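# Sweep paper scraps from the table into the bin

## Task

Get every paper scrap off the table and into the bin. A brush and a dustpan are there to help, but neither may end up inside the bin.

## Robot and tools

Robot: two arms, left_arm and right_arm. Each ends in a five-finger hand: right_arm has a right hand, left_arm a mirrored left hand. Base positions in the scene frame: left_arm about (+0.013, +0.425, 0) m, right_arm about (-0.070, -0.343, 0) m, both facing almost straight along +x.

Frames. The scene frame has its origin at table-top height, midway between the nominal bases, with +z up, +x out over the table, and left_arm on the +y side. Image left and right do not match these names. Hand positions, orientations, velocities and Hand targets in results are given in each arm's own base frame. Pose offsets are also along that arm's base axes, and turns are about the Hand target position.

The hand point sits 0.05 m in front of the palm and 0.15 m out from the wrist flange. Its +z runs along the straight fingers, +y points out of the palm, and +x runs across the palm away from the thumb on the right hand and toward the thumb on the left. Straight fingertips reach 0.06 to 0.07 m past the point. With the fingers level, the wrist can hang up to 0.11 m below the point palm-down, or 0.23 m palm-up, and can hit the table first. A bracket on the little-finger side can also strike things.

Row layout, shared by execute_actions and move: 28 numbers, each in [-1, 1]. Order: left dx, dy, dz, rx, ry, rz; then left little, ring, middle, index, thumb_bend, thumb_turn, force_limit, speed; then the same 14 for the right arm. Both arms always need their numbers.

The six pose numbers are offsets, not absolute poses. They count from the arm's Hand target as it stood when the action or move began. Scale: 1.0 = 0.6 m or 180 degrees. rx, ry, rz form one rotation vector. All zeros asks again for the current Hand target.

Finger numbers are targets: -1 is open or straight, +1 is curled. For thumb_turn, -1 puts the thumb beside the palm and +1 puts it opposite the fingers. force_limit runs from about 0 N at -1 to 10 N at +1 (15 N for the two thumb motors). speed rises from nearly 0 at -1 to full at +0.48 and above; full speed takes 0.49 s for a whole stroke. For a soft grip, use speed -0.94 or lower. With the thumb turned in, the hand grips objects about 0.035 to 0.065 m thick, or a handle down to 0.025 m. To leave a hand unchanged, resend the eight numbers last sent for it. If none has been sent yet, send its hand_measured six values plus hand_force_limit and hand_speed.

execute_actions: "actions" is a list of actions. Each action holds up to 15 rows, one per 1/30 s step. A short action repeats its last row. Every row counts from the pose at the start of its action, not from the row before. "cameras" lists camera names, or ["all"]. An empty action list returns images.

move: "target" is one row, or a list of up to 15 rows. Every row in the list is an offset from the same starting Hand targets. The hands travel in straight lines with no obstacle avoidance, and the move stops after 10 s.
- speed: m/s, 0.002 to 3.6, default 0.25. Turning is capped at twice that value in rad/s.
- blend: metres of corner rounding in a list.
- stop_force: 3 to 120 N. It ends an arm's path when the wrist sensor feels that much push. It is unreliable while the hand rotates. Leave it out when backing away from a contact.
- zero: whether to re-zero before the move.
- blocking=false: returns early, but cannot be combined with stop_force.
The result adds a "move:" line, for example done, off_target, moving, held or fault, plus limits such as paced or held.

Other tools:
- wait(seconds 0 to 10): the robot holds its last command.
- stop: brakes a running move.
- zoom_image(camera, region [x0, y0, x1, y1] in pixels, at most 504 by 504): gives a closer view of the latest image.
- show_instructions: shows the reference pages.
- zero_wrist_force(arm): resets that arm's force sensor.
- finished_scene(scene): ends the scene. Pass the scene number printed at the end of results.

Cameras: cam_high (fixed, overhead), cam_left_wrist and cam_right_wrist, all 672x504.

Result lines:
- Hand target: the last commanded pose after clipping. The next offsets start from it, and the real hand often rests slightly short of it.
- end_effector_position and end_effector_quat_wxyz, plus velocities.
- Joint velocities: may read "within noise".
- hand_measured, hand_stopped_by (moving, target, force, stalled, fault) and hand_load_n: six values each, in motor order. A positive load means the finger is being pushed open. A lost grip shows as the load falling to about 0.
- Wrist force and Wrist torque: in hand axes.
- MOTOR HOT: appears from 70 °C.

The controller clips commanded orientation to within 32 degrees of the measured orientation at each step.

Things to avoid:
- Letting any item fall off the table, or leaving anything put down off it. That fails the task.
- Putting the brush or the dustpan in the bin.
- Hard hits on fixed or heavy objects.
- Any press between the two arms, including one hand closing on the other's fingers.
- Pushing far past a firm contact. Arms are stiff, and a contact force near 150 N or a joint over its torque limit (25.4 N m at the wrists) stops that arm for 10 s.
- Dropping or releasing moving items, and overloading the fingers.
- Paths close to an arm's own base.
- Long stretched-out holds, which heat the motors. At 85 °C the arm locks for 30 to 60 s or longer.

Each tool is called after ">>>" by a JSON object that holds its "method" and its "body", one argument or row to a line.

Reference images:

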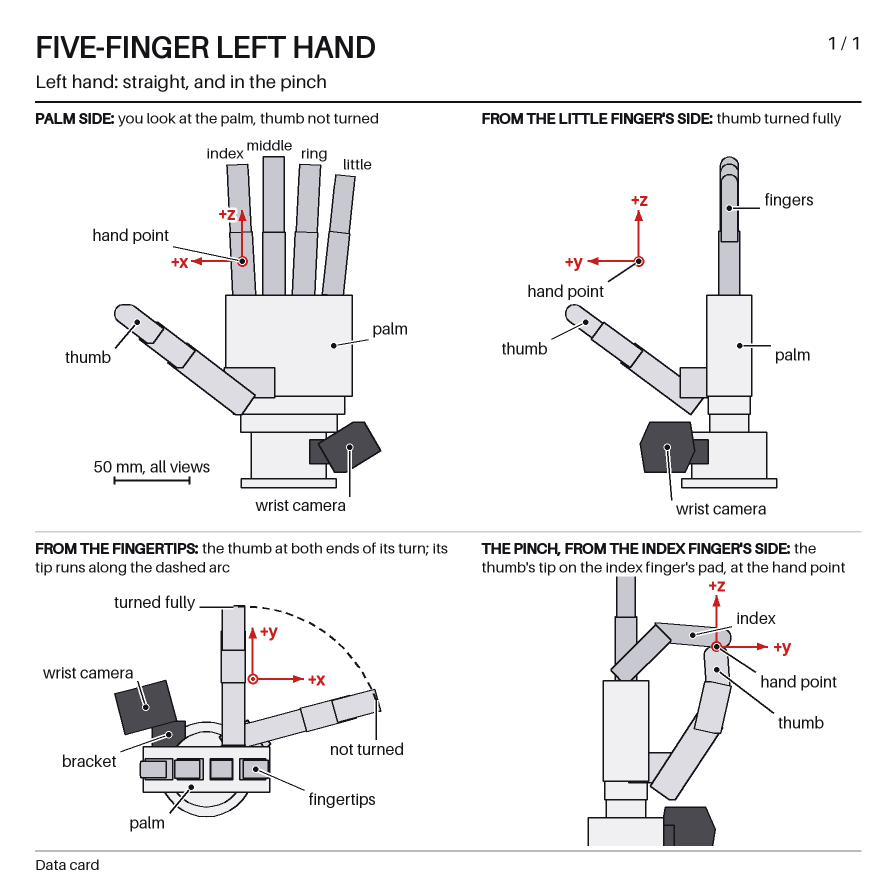

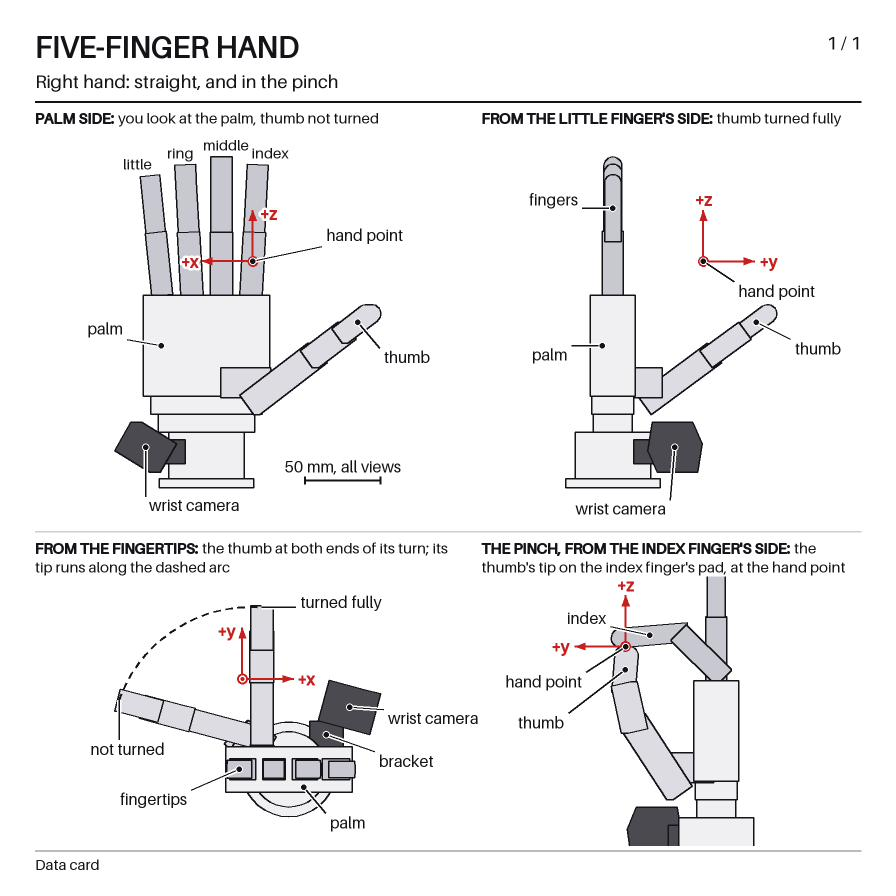

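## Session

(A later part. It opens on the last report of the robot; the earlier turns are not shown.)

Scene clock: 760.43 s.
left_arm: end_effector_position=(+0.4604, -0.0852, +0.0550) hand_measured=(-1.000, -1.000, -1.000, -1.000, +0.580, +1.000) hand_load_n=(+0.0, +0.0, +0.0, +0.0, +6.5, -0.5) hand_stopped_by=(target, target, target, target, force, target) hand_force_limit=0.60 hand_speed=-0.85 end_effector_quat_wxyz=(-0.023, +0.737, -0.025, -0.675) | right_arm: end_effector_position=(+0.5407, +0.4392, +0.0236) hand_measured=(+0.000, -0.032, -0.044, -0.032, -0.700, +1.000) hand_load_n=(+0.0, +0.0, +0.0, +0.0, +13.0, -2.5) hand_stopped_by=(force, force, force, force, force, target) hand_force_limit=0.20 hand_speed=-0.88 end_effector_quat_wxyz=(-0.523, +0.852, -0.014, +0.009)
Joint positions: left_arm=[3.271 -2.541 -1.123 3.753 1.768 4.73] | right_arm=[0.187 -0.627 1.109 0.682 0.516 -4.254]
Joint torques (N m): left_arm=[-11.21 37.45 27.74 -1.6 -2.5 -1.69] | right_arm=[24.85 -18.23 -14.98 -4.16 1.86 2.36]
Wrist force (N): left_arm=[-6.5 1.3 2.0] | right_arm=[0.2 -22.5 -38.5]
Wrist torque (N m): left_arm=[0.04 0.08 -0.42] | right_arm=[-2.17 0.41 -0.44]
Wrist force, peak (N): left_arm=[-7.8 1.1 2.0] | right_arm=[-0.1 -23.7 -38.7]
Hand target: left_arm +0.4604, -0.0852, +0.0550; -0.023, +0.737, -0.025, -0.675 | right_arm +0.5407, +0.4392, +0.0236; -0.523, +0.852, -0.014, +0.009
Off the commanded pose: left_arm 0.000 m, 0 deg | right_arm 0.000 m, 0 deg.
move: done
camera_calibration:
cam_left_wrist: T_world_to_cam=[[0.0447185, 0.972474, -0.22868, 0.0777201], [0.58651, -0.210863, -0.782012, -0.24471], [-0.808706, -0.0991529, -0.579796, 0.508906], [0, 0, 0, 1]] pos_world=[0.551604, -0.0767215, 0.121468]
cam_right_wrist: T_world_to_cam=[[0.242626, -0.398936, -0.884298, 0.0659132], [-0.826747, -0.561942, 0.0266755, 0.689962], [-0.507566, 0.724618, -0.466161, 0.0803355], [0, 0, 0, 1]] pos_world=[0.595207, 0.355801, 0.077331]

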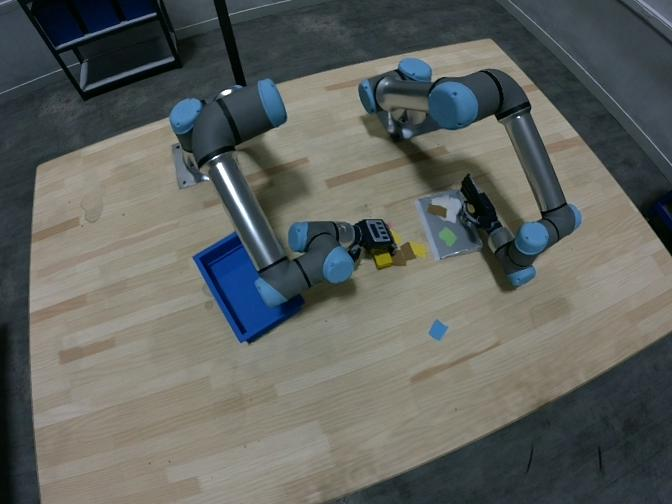

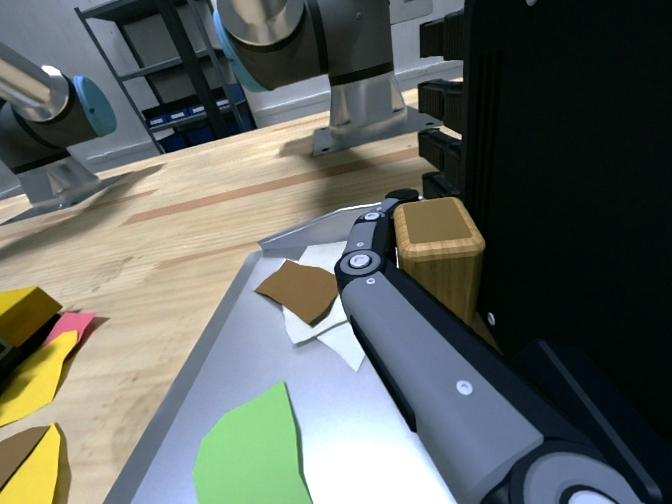

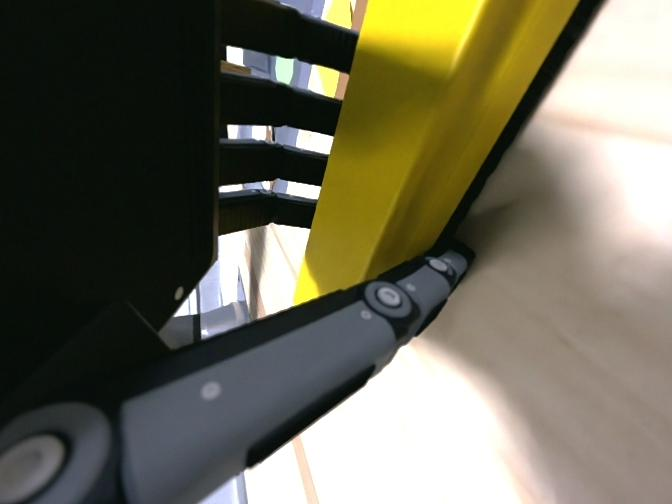

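>>> {"method": "move", "body": {
  "target": [0,0,0,0,0,0,-1,-1,-1,-1,0.95,1,0.6,-0.85,0,0,0,0,0,0,-0.6,-0.6,-0.6,-0.6,0.35,1,0.2,-0.6]
}}

>>> {"method": "move", "body": {
  "target": [0,0,0,0,0,0,-1,-1,-1,-1,0.95,1,0.6,-0.85,0,0.005,0.0173,0,0,0,-0.6,-0.6,-0.6,-0.6,0.35,1,0.2,-0.6],
  "speed": 0.02
}}

>>> {"method": "move", "body": {
  "target": [0,0,0,0,0,0,-1,-1,-1,-1,0.95,1,0.6,-0.85,0,0,0,0,0,0,-0.6,-0.6,-0.6,-0.6,-0.85,1,-0.3,-0.6],
  "cameras": ["cam_right_wrist","cam_left_wrist"]
}}

>>> {"method": "move", "body": {
  "target": [0,0,0,0,0,0,-1,-1,-1,-1,0.95,1,0.6,-0.85,0,0,0,0,0,0,0.3,0.3,0.3,0.3,0.3,1,-0.3,-0.88]
}}

>>> {"method": "move", "body": {
  "target": [0,0,0,0,0,0,-1,-1,-1,-1,0.95,1,0.6,-0.85,0,0,0,0,0,0,0.3,0.3,0.3,0.3,0.35,1,0.4,-0.88],
  "cameras": ["cam_right_wrist","cam_left_wrist"]
}}

Scene clock: 796.50 s.
left_arm: end_effector_position=(+0.4604, -0.0852, +0.0550) hand_measured=(-1.000, -1.000, -1.000, -1.000, +0.580, +1.000) hand_load_n=(+0.0, +0.0, +0.0, +0.0, +6.5, -1.0) hand_stopped_by=(target, target, target, target, force, target) hand_force_limit=0.60 hand_speed=-0.85 end_effector_quat_wxyz=(-0.023, +0.737, -0.025, -0.675) | right_arm: end_effector_position=(+0.5407, +0.4392, +0.0236) hand_measured=(-0.600, -0.600, -0.600, -0.600, -0.700, +1.000) hand_load_n=(+0.0, +0.0, +0.0, +0.0, +13.0, -2.0) hand_stopped_by=(target, target, target, target, force, target) hand_force_limit=0.20 hand_speed=-0.60 end_effector_quat_wxyz=(-0.523, +0.852, -0.014, +0.009)
Joint positions: left_arm=[3.271 -2.541 -1.123 3.753 1.768 4.73] | right_arm=[0.187 -0.627 1.109 0.682 0.516 -4.254]
Joint torques (N m): left_arm=[-10.96 37.9 26.64 -1.62 -2.46 -1.79] | right_arm=[23.9 -18.81 -13.93 -3.54 0.65 2.44]
Wrist force (N): left_arm=[-7.0 1.2 2.0] | right_arm=[0.0 -23.6 -38.8]
Wrist torque (N m): left_arm=[0.03 0.11 -0.43] | right_arm=[-2.26 0.41 -0.46]
Wrist force, peak (N): left_arm=[-7.8 0.9 2.0] | right_arm=[-0.4 -24.3 -39.1]
Hand target: left_arm +0.4604, -0.0852, +0.0550; -0.023, +0.737, -0.025, -0.675 | right_arm +0.5407, +0.4392, +0.0236; -0.523, +0.852, -0.014, +0.009
Off the commanded pose: left_arm 0.000 m, 0 deg | right_arm 0.000 m, 0 deg.
move: done

Scene clock: 797.37 s.
left_arm: end_effector_position=(+0.4604, -0.0852, +0.0550) hand_measured=(-1.000, -1.000, -1.000, -1.000, +0.580, +1.000) hand_load_n=(+0.0, +0.0, +0.0, +0.0, +6.5, -1.0) hand_stopped_by=(target, target, target, target, force, target) hand_force_limit=0.60 hand_speed=-0.85 end_effector_quat_wxyz=(-0.023, +0.737, -0.025, -0.675) | right_arm: end_effector_position=(+0.5407, +0.4422, +0.0338) hand_measured=(-0.600, -0.600, -0.600, -0.600, -0.696, +1.000) hand_load_n=(+0.0, +0.0, +0.0, +0.0, +0.5, +0.0) hand_stopped_by=(target, target, target, target, force, target) hand_force_limit=0.20 hand_speed=-0.60 end_effector_quat_wxyz=(-0.523, +0.852, -0.014, +0.009)
Joint positions: left_arm=[3.271 -2.541 -1.123 3.753 1.768 4.73] | right_arm=[0.192 -0.638 1.1 0.695 0.518 -4.245]
Joint torques (N m): left_arm=[-10.84 38.69 27.09 -1.75 -2.3 -1.72] | right_arm=[10.67 -64.34 -24.06 4.04 0.29 2.58]
Wrist force (N): left_arm=[-6.8 1.1 1.9] | right_arm=[0.2 3.1 -1.0]
Wrist torque (N m): left_arm=[0.02 0.10 -0.42] | right_arm=[0.23 -0.08 -0.05]
Wrist force, peak (N): left_arm=[-7.7 1.0 2.3] | right_arm=[-0.3 -24.1 -39.1]
Hand target: left_arm +0.4604, -0.0852, +0.0550; -0.023, +0.737, -0.025, -0.675 | right_arm +0.5407, +0.4422, +0.0340; -0.523, +0.852, -0.014, +0.009
Off the commanded pose: left_arm 0.000 m, 0 deg | right_arm 0.000 m, 0 deg.
move: done

Scene clock: 797.90 s.
left_arm: end_effector_position=(+0.4604, -0.0852, +0.0550) hand_measured=(-1.000, -1.000, -1.000, -1.000, +0.580, +1.000) hand_load_n=(+0.0, +0.0, +0.0, +0.0, +6.5, -0.5) hand_stopped_by=(target, target, target, target, force, target) hand_force_limit=0.60 hand_speed=-0.85 end_effector_quat_wxyz=(-0.023, +0.737, -0.025, -0.675) | right_arm: end_effector_position=(+0.5407, +0.4422, +0.0340) hand_measured=(-0.600, -0.600, -0.600, -0.600, -0.850, +1.000) hand_load_n=(+0.0, +0.0, +0.0, +0.0, +0.0, +0.0) hand_stopped_by=(target, target, target, target, target, target) hand_force_limit=-0.30 hand_speed=-0.60 end_effector_quat_wxyz=(-0.523, +0.852, -0.014, +0.009)
Joint positions: left_arm=[3.271 -2.541 -1.123 3.753 1.768 4.73] | right_arm=[0.192 -0.638 1.099 0.695 0.518 -4.244]
Joint torques (N m): left_arm=[-10.84 38.18 26.82 -1.56 -2.29 -1.7] | right_arm=[10.81 -64.94 -21.86 4.28 0.33 2.66]
Wrist force (N): left_arm=[-7.3 1.0 2.1] | right_arm=[0.0 2.2 -0.9]
Wrist torque (N m): left_arm=[-0.01 0.08 -0.41] | right_arm=[0.16 -0.07 -0.08]
Wrist force, peak (N): left_arm=[-7.5 0.9 2.1] | right_arm=[0.1 3.4 -1.1]
Hand target: left_arm +0.4604, -0.0852, +0.0550; -0.023, +0.737, -0.025, -0.675 | right_arm +0.5407, +0.4422, +0.0340; -0.523, +0.852, -0.014, +0.009
Off the commanded pose: left_arm 0.000 m, 0 deg | right_arm 0.000 m, 0 deg.
move: done
camera_calibration:
cam_left_wrist: T_world_to_cam=[[0.0447185, 0.972474, -0.22868, 0.0777201], [0.58651, -0.210863, -0.782012, -0.24471], [-0.808706, -0.0991529, -0.579796, 0.508906], [0, 0, 0, 1]] pos_world=[0.551604, -0.0767215, 0.121468]
cam_right_wrist: T_world_to_cam=[[0.242626, -0.398936, -0.884298, 0.0763067], [-0.826747, -0.561942, 0.0266755, 0.691371], [-0.507566, 0.724618, -0.466161, 0.0830097], [0, 0, 0, 1]] pos_world=[0.595207, 0.358801, 0.087731]
Images, in order (width x height): cam_left_wrist 672x504, cam_right_wrist 672x504.

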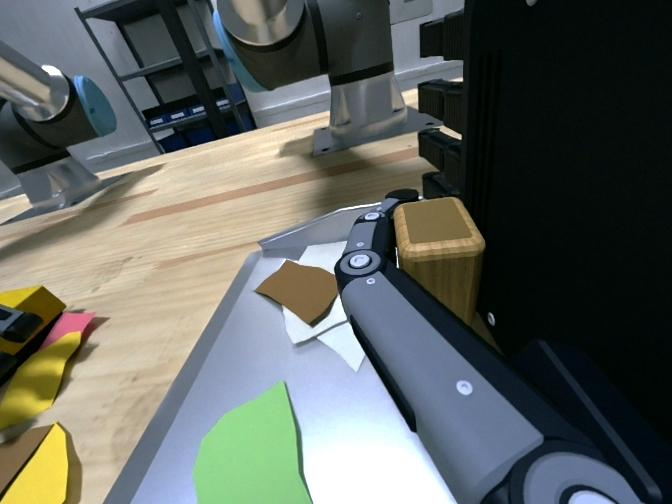

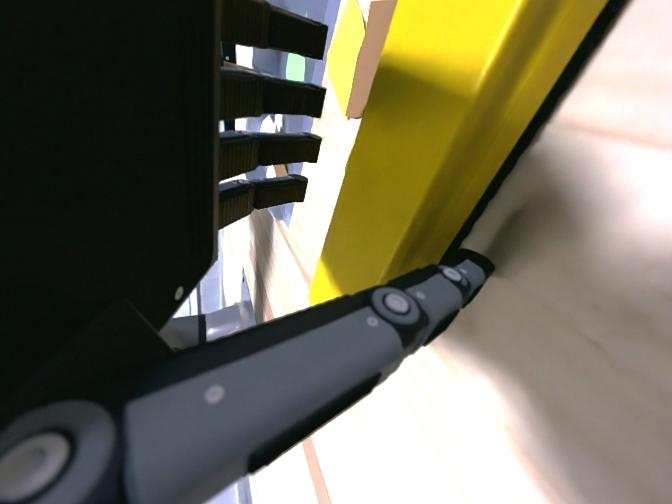

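Scene clock: 799.80 s.
left_arm: end_effector_position=(+0.4604, -0.0852, +0.0550) hand_measured=(-1.000, -1.000, -1.000, -1.000, +0.580, +1.000) hand_load_n=(+0.0, +0.0, +0.0, +0.0, +6.5, -1.0) hand_stopped_by=(target, target, target, target, force, target) hand_force_limit=0.60 hand_speed=-0.85 end_effector_quat_wxyz=(-0.023, +0.737, -0.025, -0.675) | right_arm: end_effector_position=(+0.5407, +0.4422, +0.0340) hand_measured=(-0.056, -0.088, -0.102, -0.112, -0.604, +1.000) hand_load_n=(+3.5, +1.0, +4.0, +2.5, +11.0, +4.0) hand_stopped_by=(force, force, force, force, force, target) hand_force_limit=-0.30 hand_speed=-0.88 end_effector_quat_wxyz=(-0.523, +0.852, -0.014, +0.009)
Joint positions: left_arm=[3.271 -2.541 -1.123 3.753 1.768 4.73] | right_arm=[0.192 -0.638 1.099 0.695 0.518 -4.244]
Joint torques (N m): left_arm=[-10.51 38.56 27.71 -1.6 -2.36 -1.65] | right_arm=[10.69 -65.21 -20.73 3.33 0.04 2.73]
Wrist force (N): left_arm=[-7.1 1.1 2.1] | right_arm=[0.0 3.0 -1.1]
Wrist torque (N m): left_arm=[0.01 0.14 -0.43] | right_arm=[0.24 -0.08 -0.03]
Wrist force, peak (N): left_arm=[-7.6 1.3 2.1] | right_arm=[0.4 3.4 -1.1]
Hand target: left_arm +0.4604, -0.0852, +0.0550; -0.023, +0.737, -0.025, -0.675 | right_arm +0.5407, +0.4422, +0.0340; -0.523, +0.852, -0.014, +0.009
Off the commanded pose: left_arm 0.000 m, 0 deg | right_arm 0.000 m, 0 deg.
move: done

Scene clock: 800.30 s.
left_arm: end_effector_position=(+0.4604, -0.0852, +0.0550) hand_measured=(-1.000, -1.000, -1.000, -1.000, +0.580, +1.000) hand_load_n=(+0.0, +0.0, +0.0, +0.5, +6.5, -1.0) hand_stopped_by=(target, target, target, target, force, target) hand_force_limit=0.60 hand_speed=-0.85 end_effector_quat_wxyz=(-0.023, +0.737, -0.025, -0.675) | right_arm: end_effector_position=(+0.5407, +0.4422, +0.0340) hand_measured=(-0.056, -0.088, -0.102, -0.112, -0.604, +1.000) hand_load_n=(+3.5, +0.5, +4.0, +2.5, +11.0, +4.0) hand_stopped_by=(force, force, force, force, force, target) hand_force_limit=0.40 hand_speed=-0.88 end_effector_quat_wxyz=(-0.523, +0.852, -0.014, +0.009)
Joint positions: left_arm=[3.271 -2.541 -1.123 3.753 1.768 4.73] | right_arm=[0.192 -0.638 1.099 0.695 0.518 -4.244]
Joint torques (N m): left_arm=[-11.48 39.34 27.18 -1.51 -2.26 -1.66] | right_arm=[9.17 -64.6 -21.81 3.32 0.18 2.62]
Wrist force (N): left_arm=[-7.1 1.0 2.1] | right_arm=[-0.2 3.1 -1.3]
Wrist torque (N m): left_arm=[-0.01 0.09 -0.41] | right_arm=[0.27 -0.05 -0.04]
Wrist force, peak (N): left_arm=[-7.7 1.1 2.2] | right_arm=[-0.2 3.1 -1.3]
Hand target: left_arm +0.4604, -0.0852, +0.0550; -0.023, +0.737, -0.025, -0.675 | right_arm +0.5407, +0.4422, +0.0340; -0.523, +0.852, -0.014, +0.009
Off the commanded pose: left_arm 0.000 m, 0 deg | right_arm 0.000 m, 0 deg.
move: done
camera_calibration:
cam_left_wrist: T_world_to_cam=[[0.0447185, 0.972474, -0.22868, 0.0777201], [0.58651, -0.210863, -0.782012, -0.24471], [-0.808706, -0.0991529, -0.579796, 0.508906], [0, 0, 0, 1]] pos_world=[0.551604, -0.0767215, 0.121468]
cam_right_wrist: T_world_to_cam=[[0.242626, -0.398936, -0.884298, 0.0763067], [-0.826747, -0.561942, 0.0266755, 0.691371], [-0.507566, 0.724618, -0.466161, 0.0830097], [0, 0, 0, 1]] pos_world=[0.595207, 0.358801, 0.087731]
Images, in order (width x height): cam_left_wrist 672x504, cam_right_wrist 672x504.

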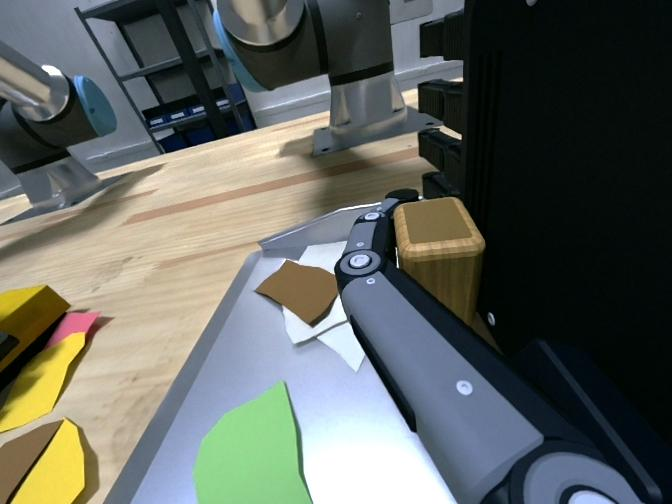

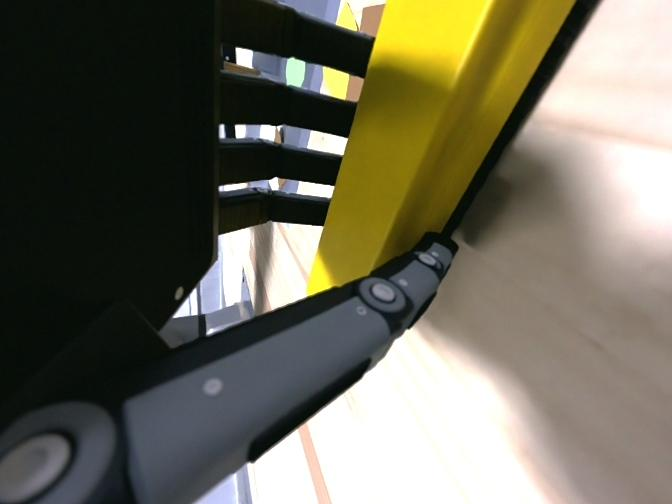

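>>> {"method": "move", "body": {
  "target": [0,0,0,0,0,0,-1,-1,-1,-1,0.95,1,0.6,-0.85,0,0,-0.02,0,0,0,0.3,0.3,0.3,0.3,0.35,1,0.4,-0.88],
  "speed": 0.01,
  "stop_force": 6
}}

>>> {"method": "move", "body": {
  "target": [
    [0,0,0,0,0,0,-1,-1,-1,-1,0.95,1,0.6,-0.85,0,0.1,0,0,0,0,0.3,0.3,0.3,0.3,0.35,1,0.4,-0.88]
  ],
  "speed": 0.06,
  "stop_force": 20,
  "cameras": ["cam_high","cam_left_wrist"]
}}

>>> {"method": "zoom_image", "body": {
  "camera": "cam_high",
  "region": [290, 150, 500, 300]
}}

Scene clock: 814.63 s.
left_arm: end_effector_position=(+0.4604, -0.0852, +0.0550) hand_measured=(-1.000, -1.000, -1.000, -1.000, +0.580, +1.000) hand_load_n=(+0.0, +0.0, +0.0, +0.0, +6.5, -0.5) hand_stopped_by=(target, target, target, target, force, target) hand_force_limit=0.60 hand_speed=-0.85 end_effector_quat_wxyz=(-0.023, +0.737, -0.025, -0.675) | right_arm: end_effector_position=(+0.5408, +0.4422, +0.0329) hand_measured=(-0.056, -0.088, -0.102, -0.112, -0.604, +1.000) hand_load_n=(+2.0, +0.5, +4.5, +2.5, +9.5, +3.0) hand_stopped_by=(force, force, force, force, force, target) hand_force_limit=0.40 hand_speed=-0.88 end_effector_quat_wxyz=(-0.523, +0.852, -0.014, +0.009)
Joint positions: left_arm=[3.271 -2.541 -1.123 3.753 1.768 4.73] | right_arm=[0.192 -0.637 1.1 0.693 0.518 -4.244]
Joint torques (N m): left_arm=[-11.96 37.32 26.84 -1.51 -2.18 -1.76] | right_arm=[6.67 -64.77 -21.3 4.1 -0.05 2]
Wrist force (N): left_arm=[-6.9 1.3 2.0] | right_arm=[-0.1 2.6 -1.9]
Wrist torque (N m): left_arm=[0.05 0.05 -0.40] | right_arm=[0.18 -0.09 -0.03]
Wrist force, peak (N): left_arm=[-7.7 1.1 2.1] | right_arm=[-1.6 -4.3 -11.6]
Hand target: left_arm +0.4604, -0.0852, +0.0550; -0.023, +0.737, -0.025, -0.675 | right_arm +0.5408, +0.4422, +0.0329; -0.523, +0.852, -0.014, +0.009 (not the last commanded pose)
Off the commanded pose: left_arm 0.000 m, 0 deg | right_arm 0.011 m, 0 deg.
move: contact (right_arm)

Scene clock: 816.77 s.
left_arm: end_effector_position=(+0.4604, -0.0852, +0.0550) hand_measured=(-1.000, -1.000, -1.000, -1.000, +0.580, +1.000) hand_load_n=(+0.0, +0.0, +0.0, +0.0, +6.5, -1.0) hand_stopped_by=(target, target, target, target, force, target) hand_force_limit=0.60 hand_speed=-0.85 end_effector_quat_wxyz=(-0.023, +0.737, -0.025, -0.675) | right_arm: end_effector_position=(+0.5408, +0.5022, +0.0329) hand_measured=(-0.056, -0.088, -0.102, -0.112, -0.604, +1.000) hand_load_n=(+2.0, +0.5, +4.0, +2.0, +9.5, +2.5) hand_stopped_by=(force, force, force, force, force, target) hand_force_limit=0.40 hand_speed=-0.88 end_effector_quat_wxyz=(-0.523, +0.852, -0.014, +0.009)
Joint positions: left_arm=[3.271 -2.541 -1.123 3.753 1.768 4.73] | right_arm=[0.287 -0.6 0.993 0.623 0.562 -4.081]
Joint torques (N m): left_arm=[-11.95 39.11 27.51 -1.47 -1.99 -1.66] | right_arm=[11.71 -40.26 -23.7 -0.89 0.37 2.38]
Wrist force (N): left_arm=[-6.5 0.9 1.9] | right_arm=[0.1 1.3 -3.5]
Wrist torque (N m): left_arm=[0.00 0.05 -0.40] | right_arm=[0.07 -0.01 -0.05]
Wrist force, peak (N): left_arm=[-7.6 0.9 2.2] | right_arm=[-0.2 0.5 -4.0]
Hand target: left_arm +0.4604, -0.0852, +0.0550; -0.023, +0.737, -0.025, -0.675 | right_arm +0.5408, +0.5022, +0.0329; -0.523, +0.852, -0.014, +0.009
Off the commanded pose: left_arm 0.000 m, 0 deg | right_arm 0.000 m, 0 deg.
move: done
camera_calibration:
cam_left_wrist: T_world_to_cam=[[0.0447185, 0.972474, -0.22868, 0.0777201], [0.58651, -0.210863, -0.782012, -0.24471], [-0.808706, -0.0991529, -0.579796, 0.508906], [0, 0, 0, 1]] pos_world=[0.551604, -0.0767215, 0.121468]
Images, in order (width x height): cam_high 672x504, cam_left_wrist 672x504.

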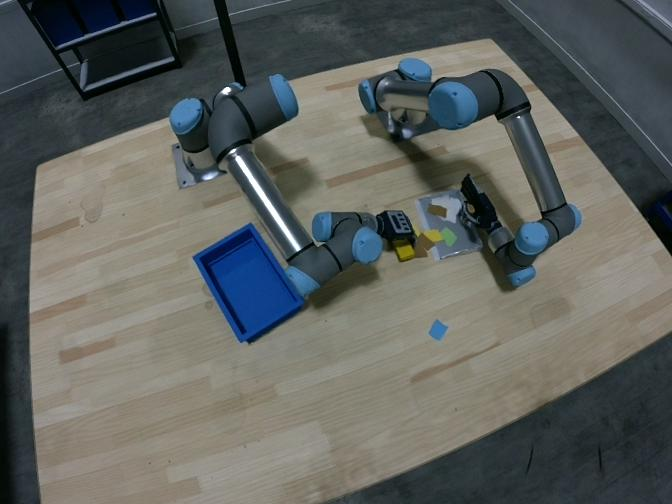

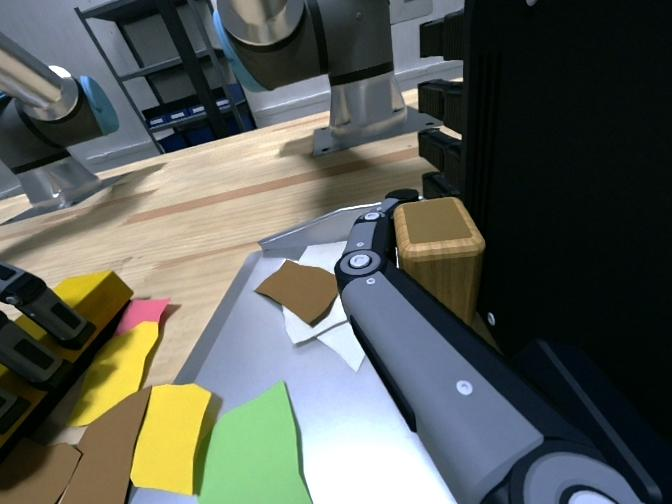

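Scaled by 2.400.

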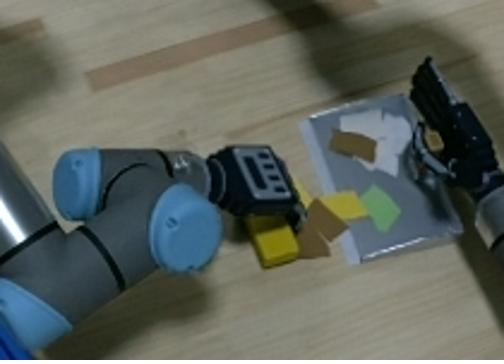

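>>> {"method": "move", "body": {
  "target": [
    [0,0,0,0,0,0,-1,-1,-1,-1,0.95,1,0.6,-0.85,0,0.135,-0.0004,0,0,0,0.3,0.3,0.3,0.3,0.35,1,0.4,-0.88],
    [0,0,0,0,0,0,-1,-1,-1,-1,0.95,1,0.6,-0.85,0,0.172,0.0022,0,0,0,0.3,0.3,0.3,0.3,0.35,1,0.4,-0.88],
    [0,0,0,0,0,0,-1,-1,-1,-1,0.95,1,0.6,-0.85,0,0.229,0.0022,0,0,0,0.3,0.3,0.3,0.3,0.35,1,0.4,-0.88]
  ],
  "speed": 0.05,
  "stop_force": 18,
  "cameras": ["cam_high","cam_left_wrist","cam_right_wrist"]
}}

>>> {"method": "zoom_image", "body": {
  "camera": "cam_high",
  "region": [290, 150, 500, 300]
}}

>>> {"method": "move", "body": {
  "target": [
    [0,0,0,0,0,0,-1,-1,-1,-1,0.95,1,0.6,-0.85,0,-0.01,0.09,0,0,0,0.3,0.3,0.3,0.3,0.35,1,0.4,-0.88],
    [0,0,0,0,0,0,-1,-1,-1,-1,0.95,1,0.6,-0.85,-0.05,-0.45,0.12,0,0,0,0.3,0.3,0.3,0.3,0.35,1,0.4,-0.88]
  ],
  "speed": 0.12,
  "blend": [0.02,0],
  "cameras": ["all"]
}}

>>> {"method": "zoom_image", "body": {
  "camera": "cam_high",
  "region": [290, 150, 500, 300]
}}

Scene clock: 838.87 s.
left_arm: end_effector_position=(+0.4604, -0.0852, +0.0550) hand_measured=(-1.000, -1.000, -1.000, -1.000, +0.580, +1.000) hand_load_n=(+0.0, +0.0, +0.0, +0.0, +6.5, -1.0) hand_stopped_by=(target, target, target, target, force, target) hand_force_limit=0.60 hand_speed=-0.85 end_effector_quat_wxyz=(-0.023, +0.737, -0.025, -0.675) | right_arm: end_effector_position=(+0.5408, +0.6396, +0.0342) hand_measured=(-0.056, -0.088, -0.102, -0.112, -0.604, +1.000) hand_load_n=(+1.5, +0.5, +5.5, +2.0, +8.5, +1.5) hand_stopped_by=(force, force, force, force, force, target) hand_force_limit=0.40 hand_speed=-0.88 end_effector_quat_wxyz=(-0.523, +0.852, -0.014, +0.009)
Joint positions: left_arm=[3.271 -2.541 -1.123 3.753 1.768 4.73] | right_arm=[0.478 -0.41 0.568 0.646 0.681 -3.821]
Joint torques (N m): left_arm=[-10.41 38.41 26.63 -1.27 -1.99 -1.68] | right_arm=[11.25 -42.42 -23.65 2.96 1.32 -1.16]
Wrist force (N): left_arm=[-7.0 1.1 2.1] | right_arm=[-0.4 -3.0 -5.5]
Wrist torque (N m): left_arm=[0.02 0.07 -0.41] | right_arm=[-0.29 -0.02 -0.06]
Wrist force, peak (N): left_arm=[-7.8 1.2 2.2] | right_arm=[1.0 -4.6 -12.0]
Hand target: left_arm +0.4604, -0.0852, +0.0550; -0.023, +0.737, -0.025, -0.675 | right_arm +0.5408, +0.6396, +0.0342; -0.523, +0.852, -0.014, +0.009
Off the commanded pose: left_arm 0.000 m, 0 deg | right_arm 0.000 m, 0 deg.
move: done
camera_calibration:
cam_left_wrist: T_world_to_cam=[[0.0447185, 0.972474, -0.22868, 0.0777201], [0.58651, -0.210863, -0.782012, -0.24471], [-0.808706, -0.0991529, -0.579796, 0.508906], [0, 0, 0, 1]] pos_world=[0.551604, -0.0767215, 0.121468]
cam_right_wrist: T_world_to_cam=[[0.242914, -0.398887, -0.884241, 0.15503], [-0.826768, -0.561925, 0.0263629, 0.802324], [-0.507393, 0.724658, -0.466287, -0.0600494], [0, 0, 0, 1]] pos_world=[0.595208, 0.556201, 0.0879321]

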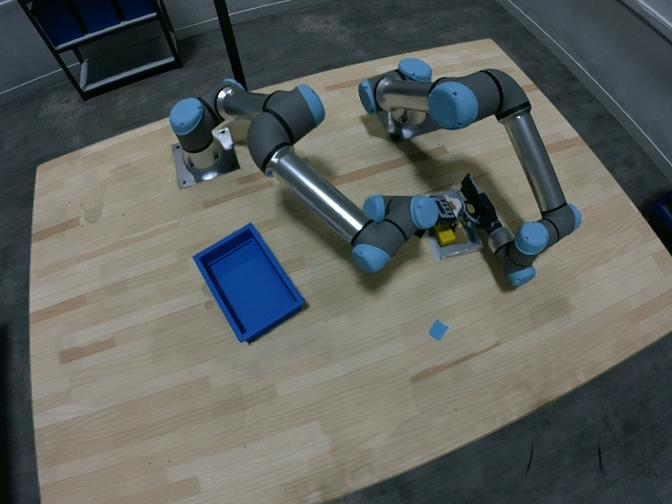

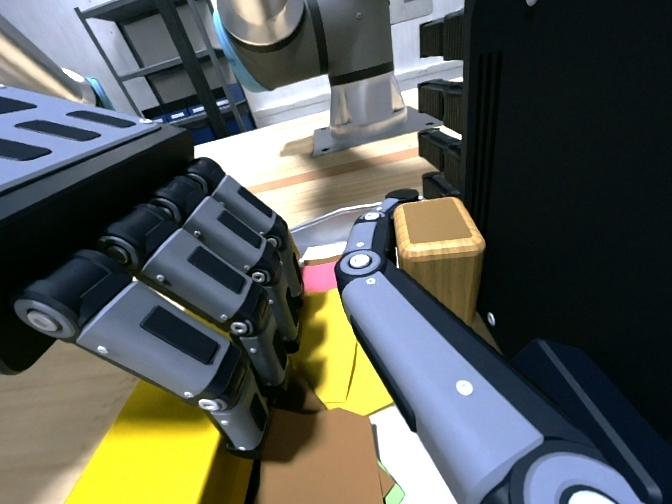

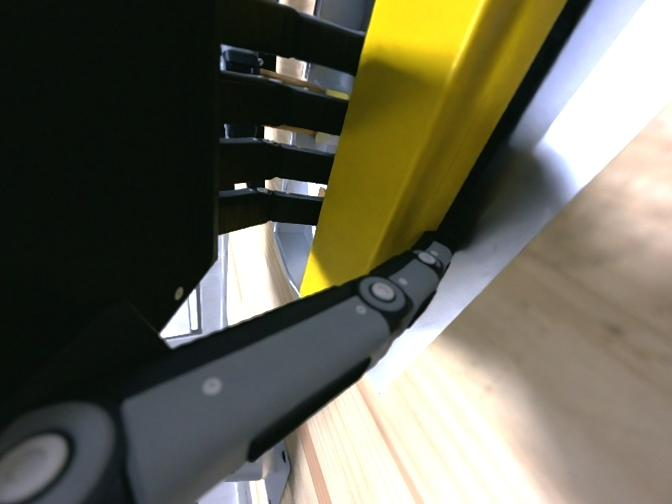

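Scaled by 2.400.

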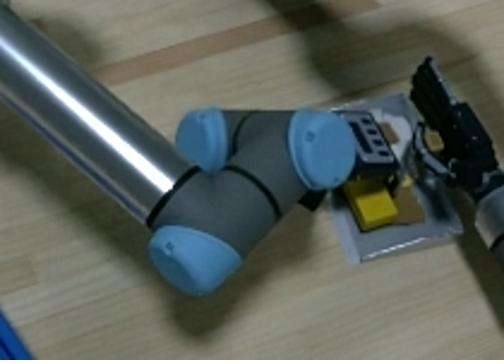

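Scene clock: 842.27 s.
left_arm: end_effector_position=(+0.4604, -0.0852, +0.0550) hand_measured=(-1.000, -1.000, -1.000, -1.000, +0.580, +1.000) hand_load_n=(+0.0, +0.0, +0.0, +0.0, +6.5, -1.0) hand_stopped_by=(target, target, target, target, force, target) hand_force_limit=0.60 hand_speed=-0.85 end_effector_quat_wxyz=(-0.023, +0.737, -0.025, -0.675) | right_arm: end_effector_position=(+0.5108, +0.3697, +0.1063) hand_measured=(-0.056, -0.088, -0.102, -0.112, -0.604, +1.000) hand_load_n=(+1.0, +0.5, +5.5, +2.0, +8.5, +1.5) hand_stopped_by=(force, force, force, force, force, target) hand_force_limit=0.40 hand_speed=-0.88 end_effector_quat_wxyz=(-0.523, +0.852, -0.014, +0.009)
Joint positions: left_arm=[3.271 -2.541 -1.123 3.753 1.768 4.73] | right_arm=[0.073 -0.809 1.275 0.897 0.481 -4.48]
Joint torques (N m): left_arm=[-10.72 38.9 27.58 -1.38 -1.81 -1.65] | right_arm=[-8.93 -34.41 -7.75 4.83 -2.93 -2.92]
Wrist force (N): left_arm=[-7.2 1.1 2.2] | right_arm=[0.3 3.2 -0.1]
Wrist torque (N m): left_arm=[0.01 0.05 -0.40] | right_arm=[0.26 -0.14 0.10]
Wrist force, peak (N): left_arm=[-7.8 1.2 2.4] | right_arm=[-0.1 -2.6 -6.0]
Hand target: left_arm +0.4604, -0.0852, +0.0550; -0.023, +0.737, -0.025, -0.675 | right_arm +0.5108, +0.3696, +0.1062; -0.523, +0.852, -0.014, +0.009
Off the commanded pose: left_arm 0.000 m, 0 deg | right_arm 0.000 m, 0 deg.
move: done
camera_calibration:
cam_left_wrist: T_world_to_cam=[[0.0447185, 0.972474, -0.22868, 0.0777201], [0.58651, -0.210863, -0.782012, -0.24471], [-0.808706, -0.0991529, -0.579796, 0.508906], [0, 0, 0, 1]] pos_world=[0.551604, -0.0767215, 0.121468]
cam_right_wrist: T_world_to_cam=[[0.243024, -0.398891, -0.884209, 0.118346], [-0.826818, -0.561858, 0.0262191, 0.623989], [-0.507259, 0.724708, -0.466355, 0.153854], [0, 0, 0, 1]] pos_world=[0.565209, 0.286301, 0.160033]

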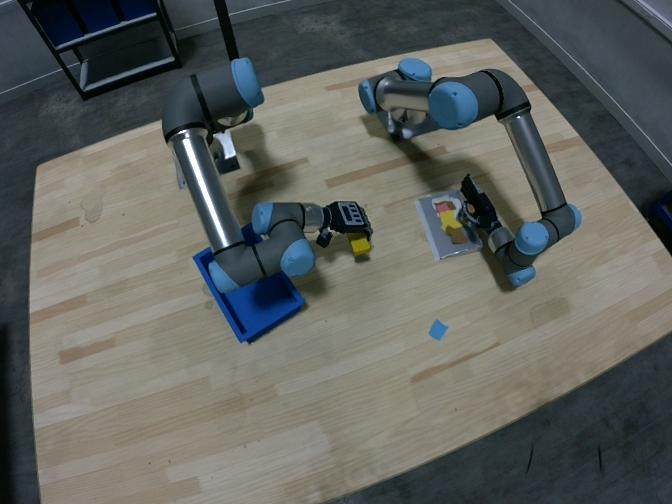

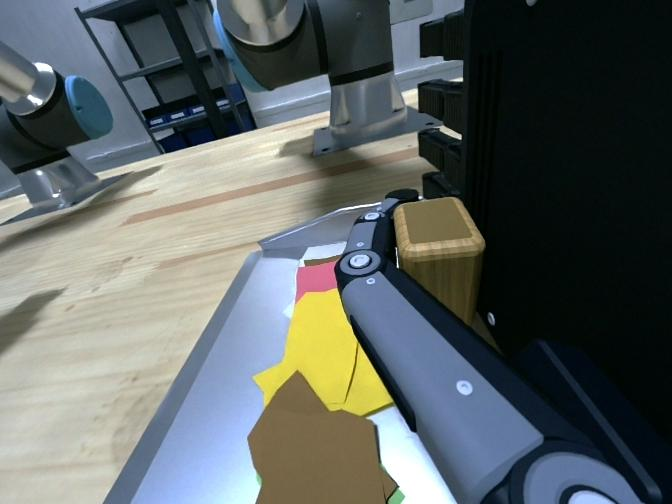

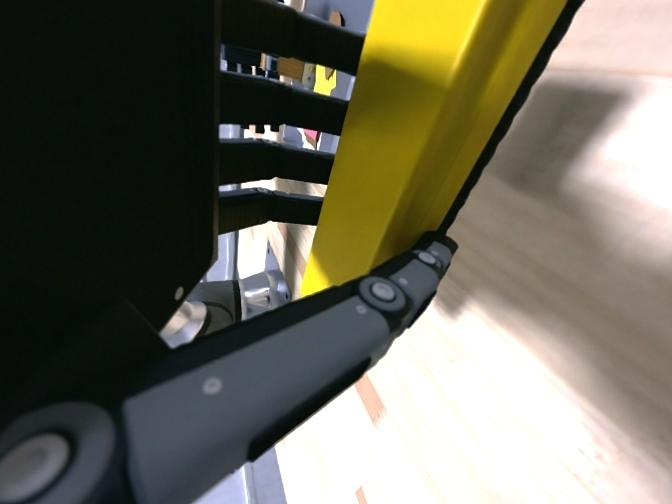

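Scaled by 2.400.

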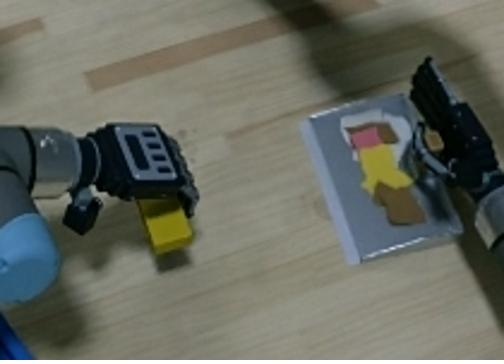

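>>> {"method": "move", "body": {
  "target": [0,0,0,0,0,0,-1,-1,-1,-1,-1,1,0.6,-0.3,-0.15,0,0,0,0,0,0.3,0.3,0.3,0.3,0.35,1,0.4,-0.88]
}}

>>> {"method": "move", "body": {
  "target": [
    [0.001,0.0133,0,0,0,0,-1,-1,-1,-1,-1,1,0.6,-0.3,0,0,0,0,0,0,0.3,0.3,0.3,0.3,0.35,1,0.4,-0.88],
    [0.25,-0.0042,0,0,0,0,-1,-1,-1,-1,-1,1,0.6,-0.3,0,0,0,0,0,0,0.3,0.3,0.3,0.3,0.35,1,0.4,-0.88],
    [0.22,-0.0042,0.35,0,0,0,-1,-1,-1,-1,-1,1,0.6,-0.3,0,0,0,0,0,0,0.3,0.3,0.3,0.3,0.35,1,0.4,-0.88]
  ],
  "speed": [0.03,0.08,0.15],
  "cameras": ["all"]
}}

Scene clock: 905.50 s.
left_arm: end_effector_position=(+0.4605, -0.0852, +0.0550) hand_measured=(-1.000, -1.000, -1.000, -1.000, -1.000, +1.000) hand_load_n=(+0.0, +0.0, +0.0, +0.0, +0.0, +0.0) hand_stopped_by=(target, target, target, target, target, target) hand_force_limit=0.60 hand_speed=-0.30 end_effector_quat_wxyz=(-0.023, +0.737, -0.025, -0.675) | right_arm: end_effector_position=(+0.4208, +0.3696, +0.1062) hand_measured=(-0.056, -0.088, -0.102, -0.112, -0.604, +1.000) hand_load_n=(+1.0, +0.5, +5.0, +2.0, +9.0, +1.0) hand_stopped_by=(force, force, force, force, force, target) hand_force_limit=0.40 hand_speed=-0.88 end_effector_quat_wxyz=(-0.523, +0.852, -0.014, +0.009)
Joint positions: left_arm=[3.271 -2.541 -1.123 3.753 1.768 4.73] | right_arm=[0.088 -0.993 1.595 0.735 0.484 -4.45]
Joint torques (N m): left_arm=[-9.9 53.04 18.41 -1.57 -1.87 -1.67] | right_arm=[-9.97 -52.15 -5.98 0.26 0.29 2.69]
Wrist force (N): left_arm=[0.2 -0.9 -1.5] | right_arm=[1.0 3.4 -0.3]
Wrist torque (N m): left_arm=[0.00 -0.20 -0.08] | right_arm=[0.25 -0.23 0.00]
Wrist force, peak (N): left_arm=[-7.7 0.9 2.0] | right_arm=[1.2 3.8 0.0]
Hand target: left_arm +0.4604, -0.0852, +0.0550; -0.023, +0.737, -0.025, -0.675 | right_arm +0.4208, +0.3696, +0.1062; -0.523, +0.852, -0.014, +0.009
Off the commanded pose: left_arm 0.000 m, 0 deg | right_arm 0.000 m, 0 deg.
move: done

Scene clock: 910.83 s.
left_arm: end_effector_position=(+0.5900, -0.0877, +0.2640) hand_measured=(-1.000, -1.000, -1.000, -1.000, -1.000, +1.000) hand_load_n=(+0.0, +0.5, +0.0, +0.0, +0.0, +0.0) hand_stopped_by=(target, target, target, target, target, target) hand_force_limit=0.60 hand_speed=-0.30 end_effector_quat_wxyz=(+0.053, +0.825, +0.031, -0.561) | right_arm: end_effector_position=(+0.4208, +0.3696, +0.1062) hand_measured=(-0.056, -0.088, -0.102, -0.112, -0.604, +1.000) hand_load_n=(+1.0, +0.5, +5.0, +2.0, +9.0, +1.5) hand_stopped_by=(force, force, force, force, force, target) hand_force_limit=0.40 hand_speed=-0.88 end_effector_quat_wxyz=(-0.523, +0.852, -0.014, +0.009)
Joint positions: left_arm=[3.312 -2.734 -0.035 3.142 1.607 4.783] | right_arm=[0.088 -0.993 1.595 0.735 0.484 -4.45]
Joint torques (N m): left_arm=[11.05 62.86 21.34 -2.85 -2.59 0.04] | right_arm=[-10.78 -52.44 -5.47 0.07 0.23 2.74]
Wrist force (N): left_arm=[0.7 0.5 -1.7] | right_arm=[0.7 3.5 -0.2]
Wrist torque (N m): left_arm=[0.12 -0.17 -0.10] | right_arm=[0.27 -0.19 -0.02]
Wrist force, peak (N): left_arm=[0.4 1.3 -2.0] | right_arm=[1.1 3.7 -0.1]
Hand target: left_arm +0.5924, -0.0877, +0.2650; -0.023, +0.737, -0.025, -0.675 | right_arm +0.4208, +0.3696, +0.1062; -0.523, +0.852, -0.014, +0.009
Off the commanded pose: left_arm 0.003 m, 20 deg | right_arm 0.000 m, 0 deg.
elbow stopped short (left arm): the move would have taken joint 3 (elbow) straighter than the controller allows.
move: off_target (left_arm)
camera_calibration:
cam_left_wrist: T_world_to_cam=[[-0.0632124, 0.95896, -0.276406, 0.197181], [0.813494, -0.110929, -0.570897, -0.338751], [-0.578128, -0.260942, -0.773096, 0.635433], [0, 0, 0, 1]] pos_world=[0.655398, -0.0608549, 0.35236]
cam_right_wrist: T_world_to_cam=[[0.242914, -0.398887, -0.884241, 0.140146], [-0.826768, -0.561925, 0.0263629, 0.549494], [-0.507393, 0.724658, -0.466287, 0.108294], [0, 0, 0, 1]] pos_world=[0.475208, 0.286201, 0.159932]

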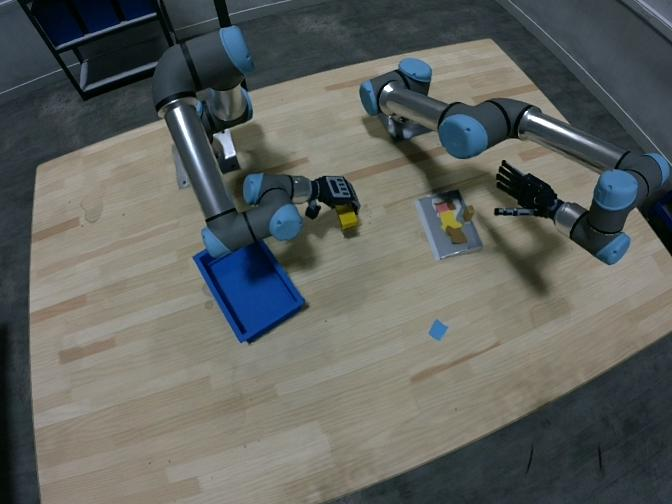

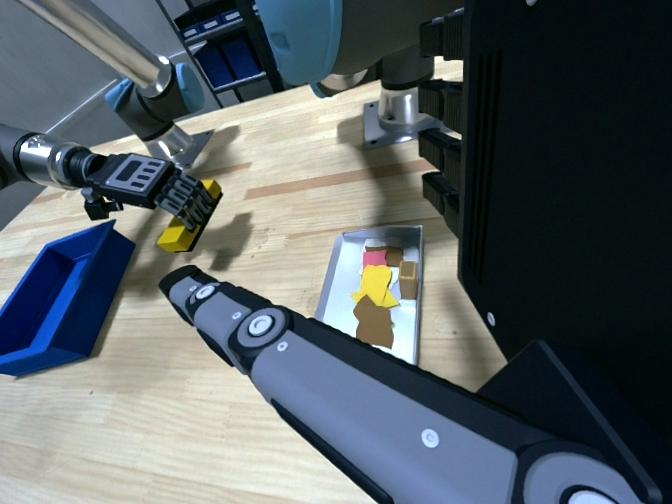

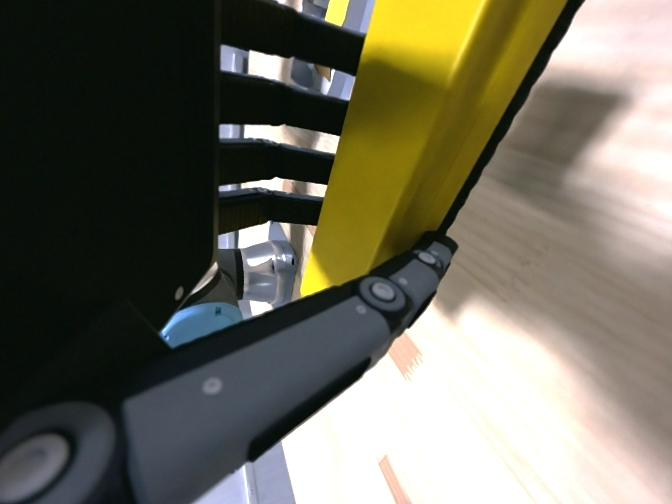

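>>> {"method": "move", "body": {
  "target": [-0.24,0.013,0.04,0,0,0,-1,-1,-1,-1,-1,1,0.6,-0.3,0,0,0,0,0,0,0.3,0.3,0.3,0.3,0.35,1,0.4,-0.88],
  "speed": 0.15
}}

Scene clock: 920.00 s.
left_arm: end_effector_position=(+0.4485, -0.0799, +0.2890) hand_measured=(-1.000, -1.000, -1.000, -1.000, -1.000, +1.000) hand_load_n=(+0.0, +0.0, +0.0, +0.0, +0.0, +0.0) hand_stopped_by=(target, target, target, target, target, target) hand_force_limit=0.60 hand_speed=-0.30 end_effector_quat_wxyz=(-0.023, +0.737, -0.025, -0.675) | right_arm: end_effector_position=(+0.4208, +0.3696, +0.1062) hand_measured=(-0.056, -0.088, -0.102, -0.112, -0.604, +1.000) hand_load_n=(+1.0, +0.5, +5.0, +2.0, +9.0, +1.5) hand_stopped_by=(force, force, force, force, force, target) hand_force_limit=0.40 hand_speed=-0.88 end_effector_quat_wxyz=(-0.523, +0.852, -0.014, +0.009)
Joint positions: left_arm=[3.281 -2.313 -0.918 3.319 1.778 4.731] | right_arm=[0.088 -0.993 1.595 0.735 0.484 -4.45]
Joint torques (N m): left_arm=[0.64 52.39 11.09 1.23 2.21 -1.7] | right_arm=[-11 -52.03 -6.5 -0.09 0.13 2.66]
Wrist force (N): left_arm=[0.3 1.2 -0.9] | right_arm=[0.6 3.8 0.2]
Wrist torque (N m): left_arm=[0.13 -0.08 -0.13] | right_arm=[0.27 -0.18 -0.02]
Wrist force, peak (N): left_arm=[0.9 0.9 -2.3] | right_arm=[0.6 3.8 0.2]
Hand target: left_arm +0.4484, -0.0799, +0.2890; -0.023, +0.737, -0.025, -0.675 | right_arm +0.4208, +0.3696, +0.1062; -0.523, +0.852, -0.014, +0.009
Off the commanded pose: left_arm 0.000 m, 0 deg | right_arm 0.000 m, 0 deg.
move: done


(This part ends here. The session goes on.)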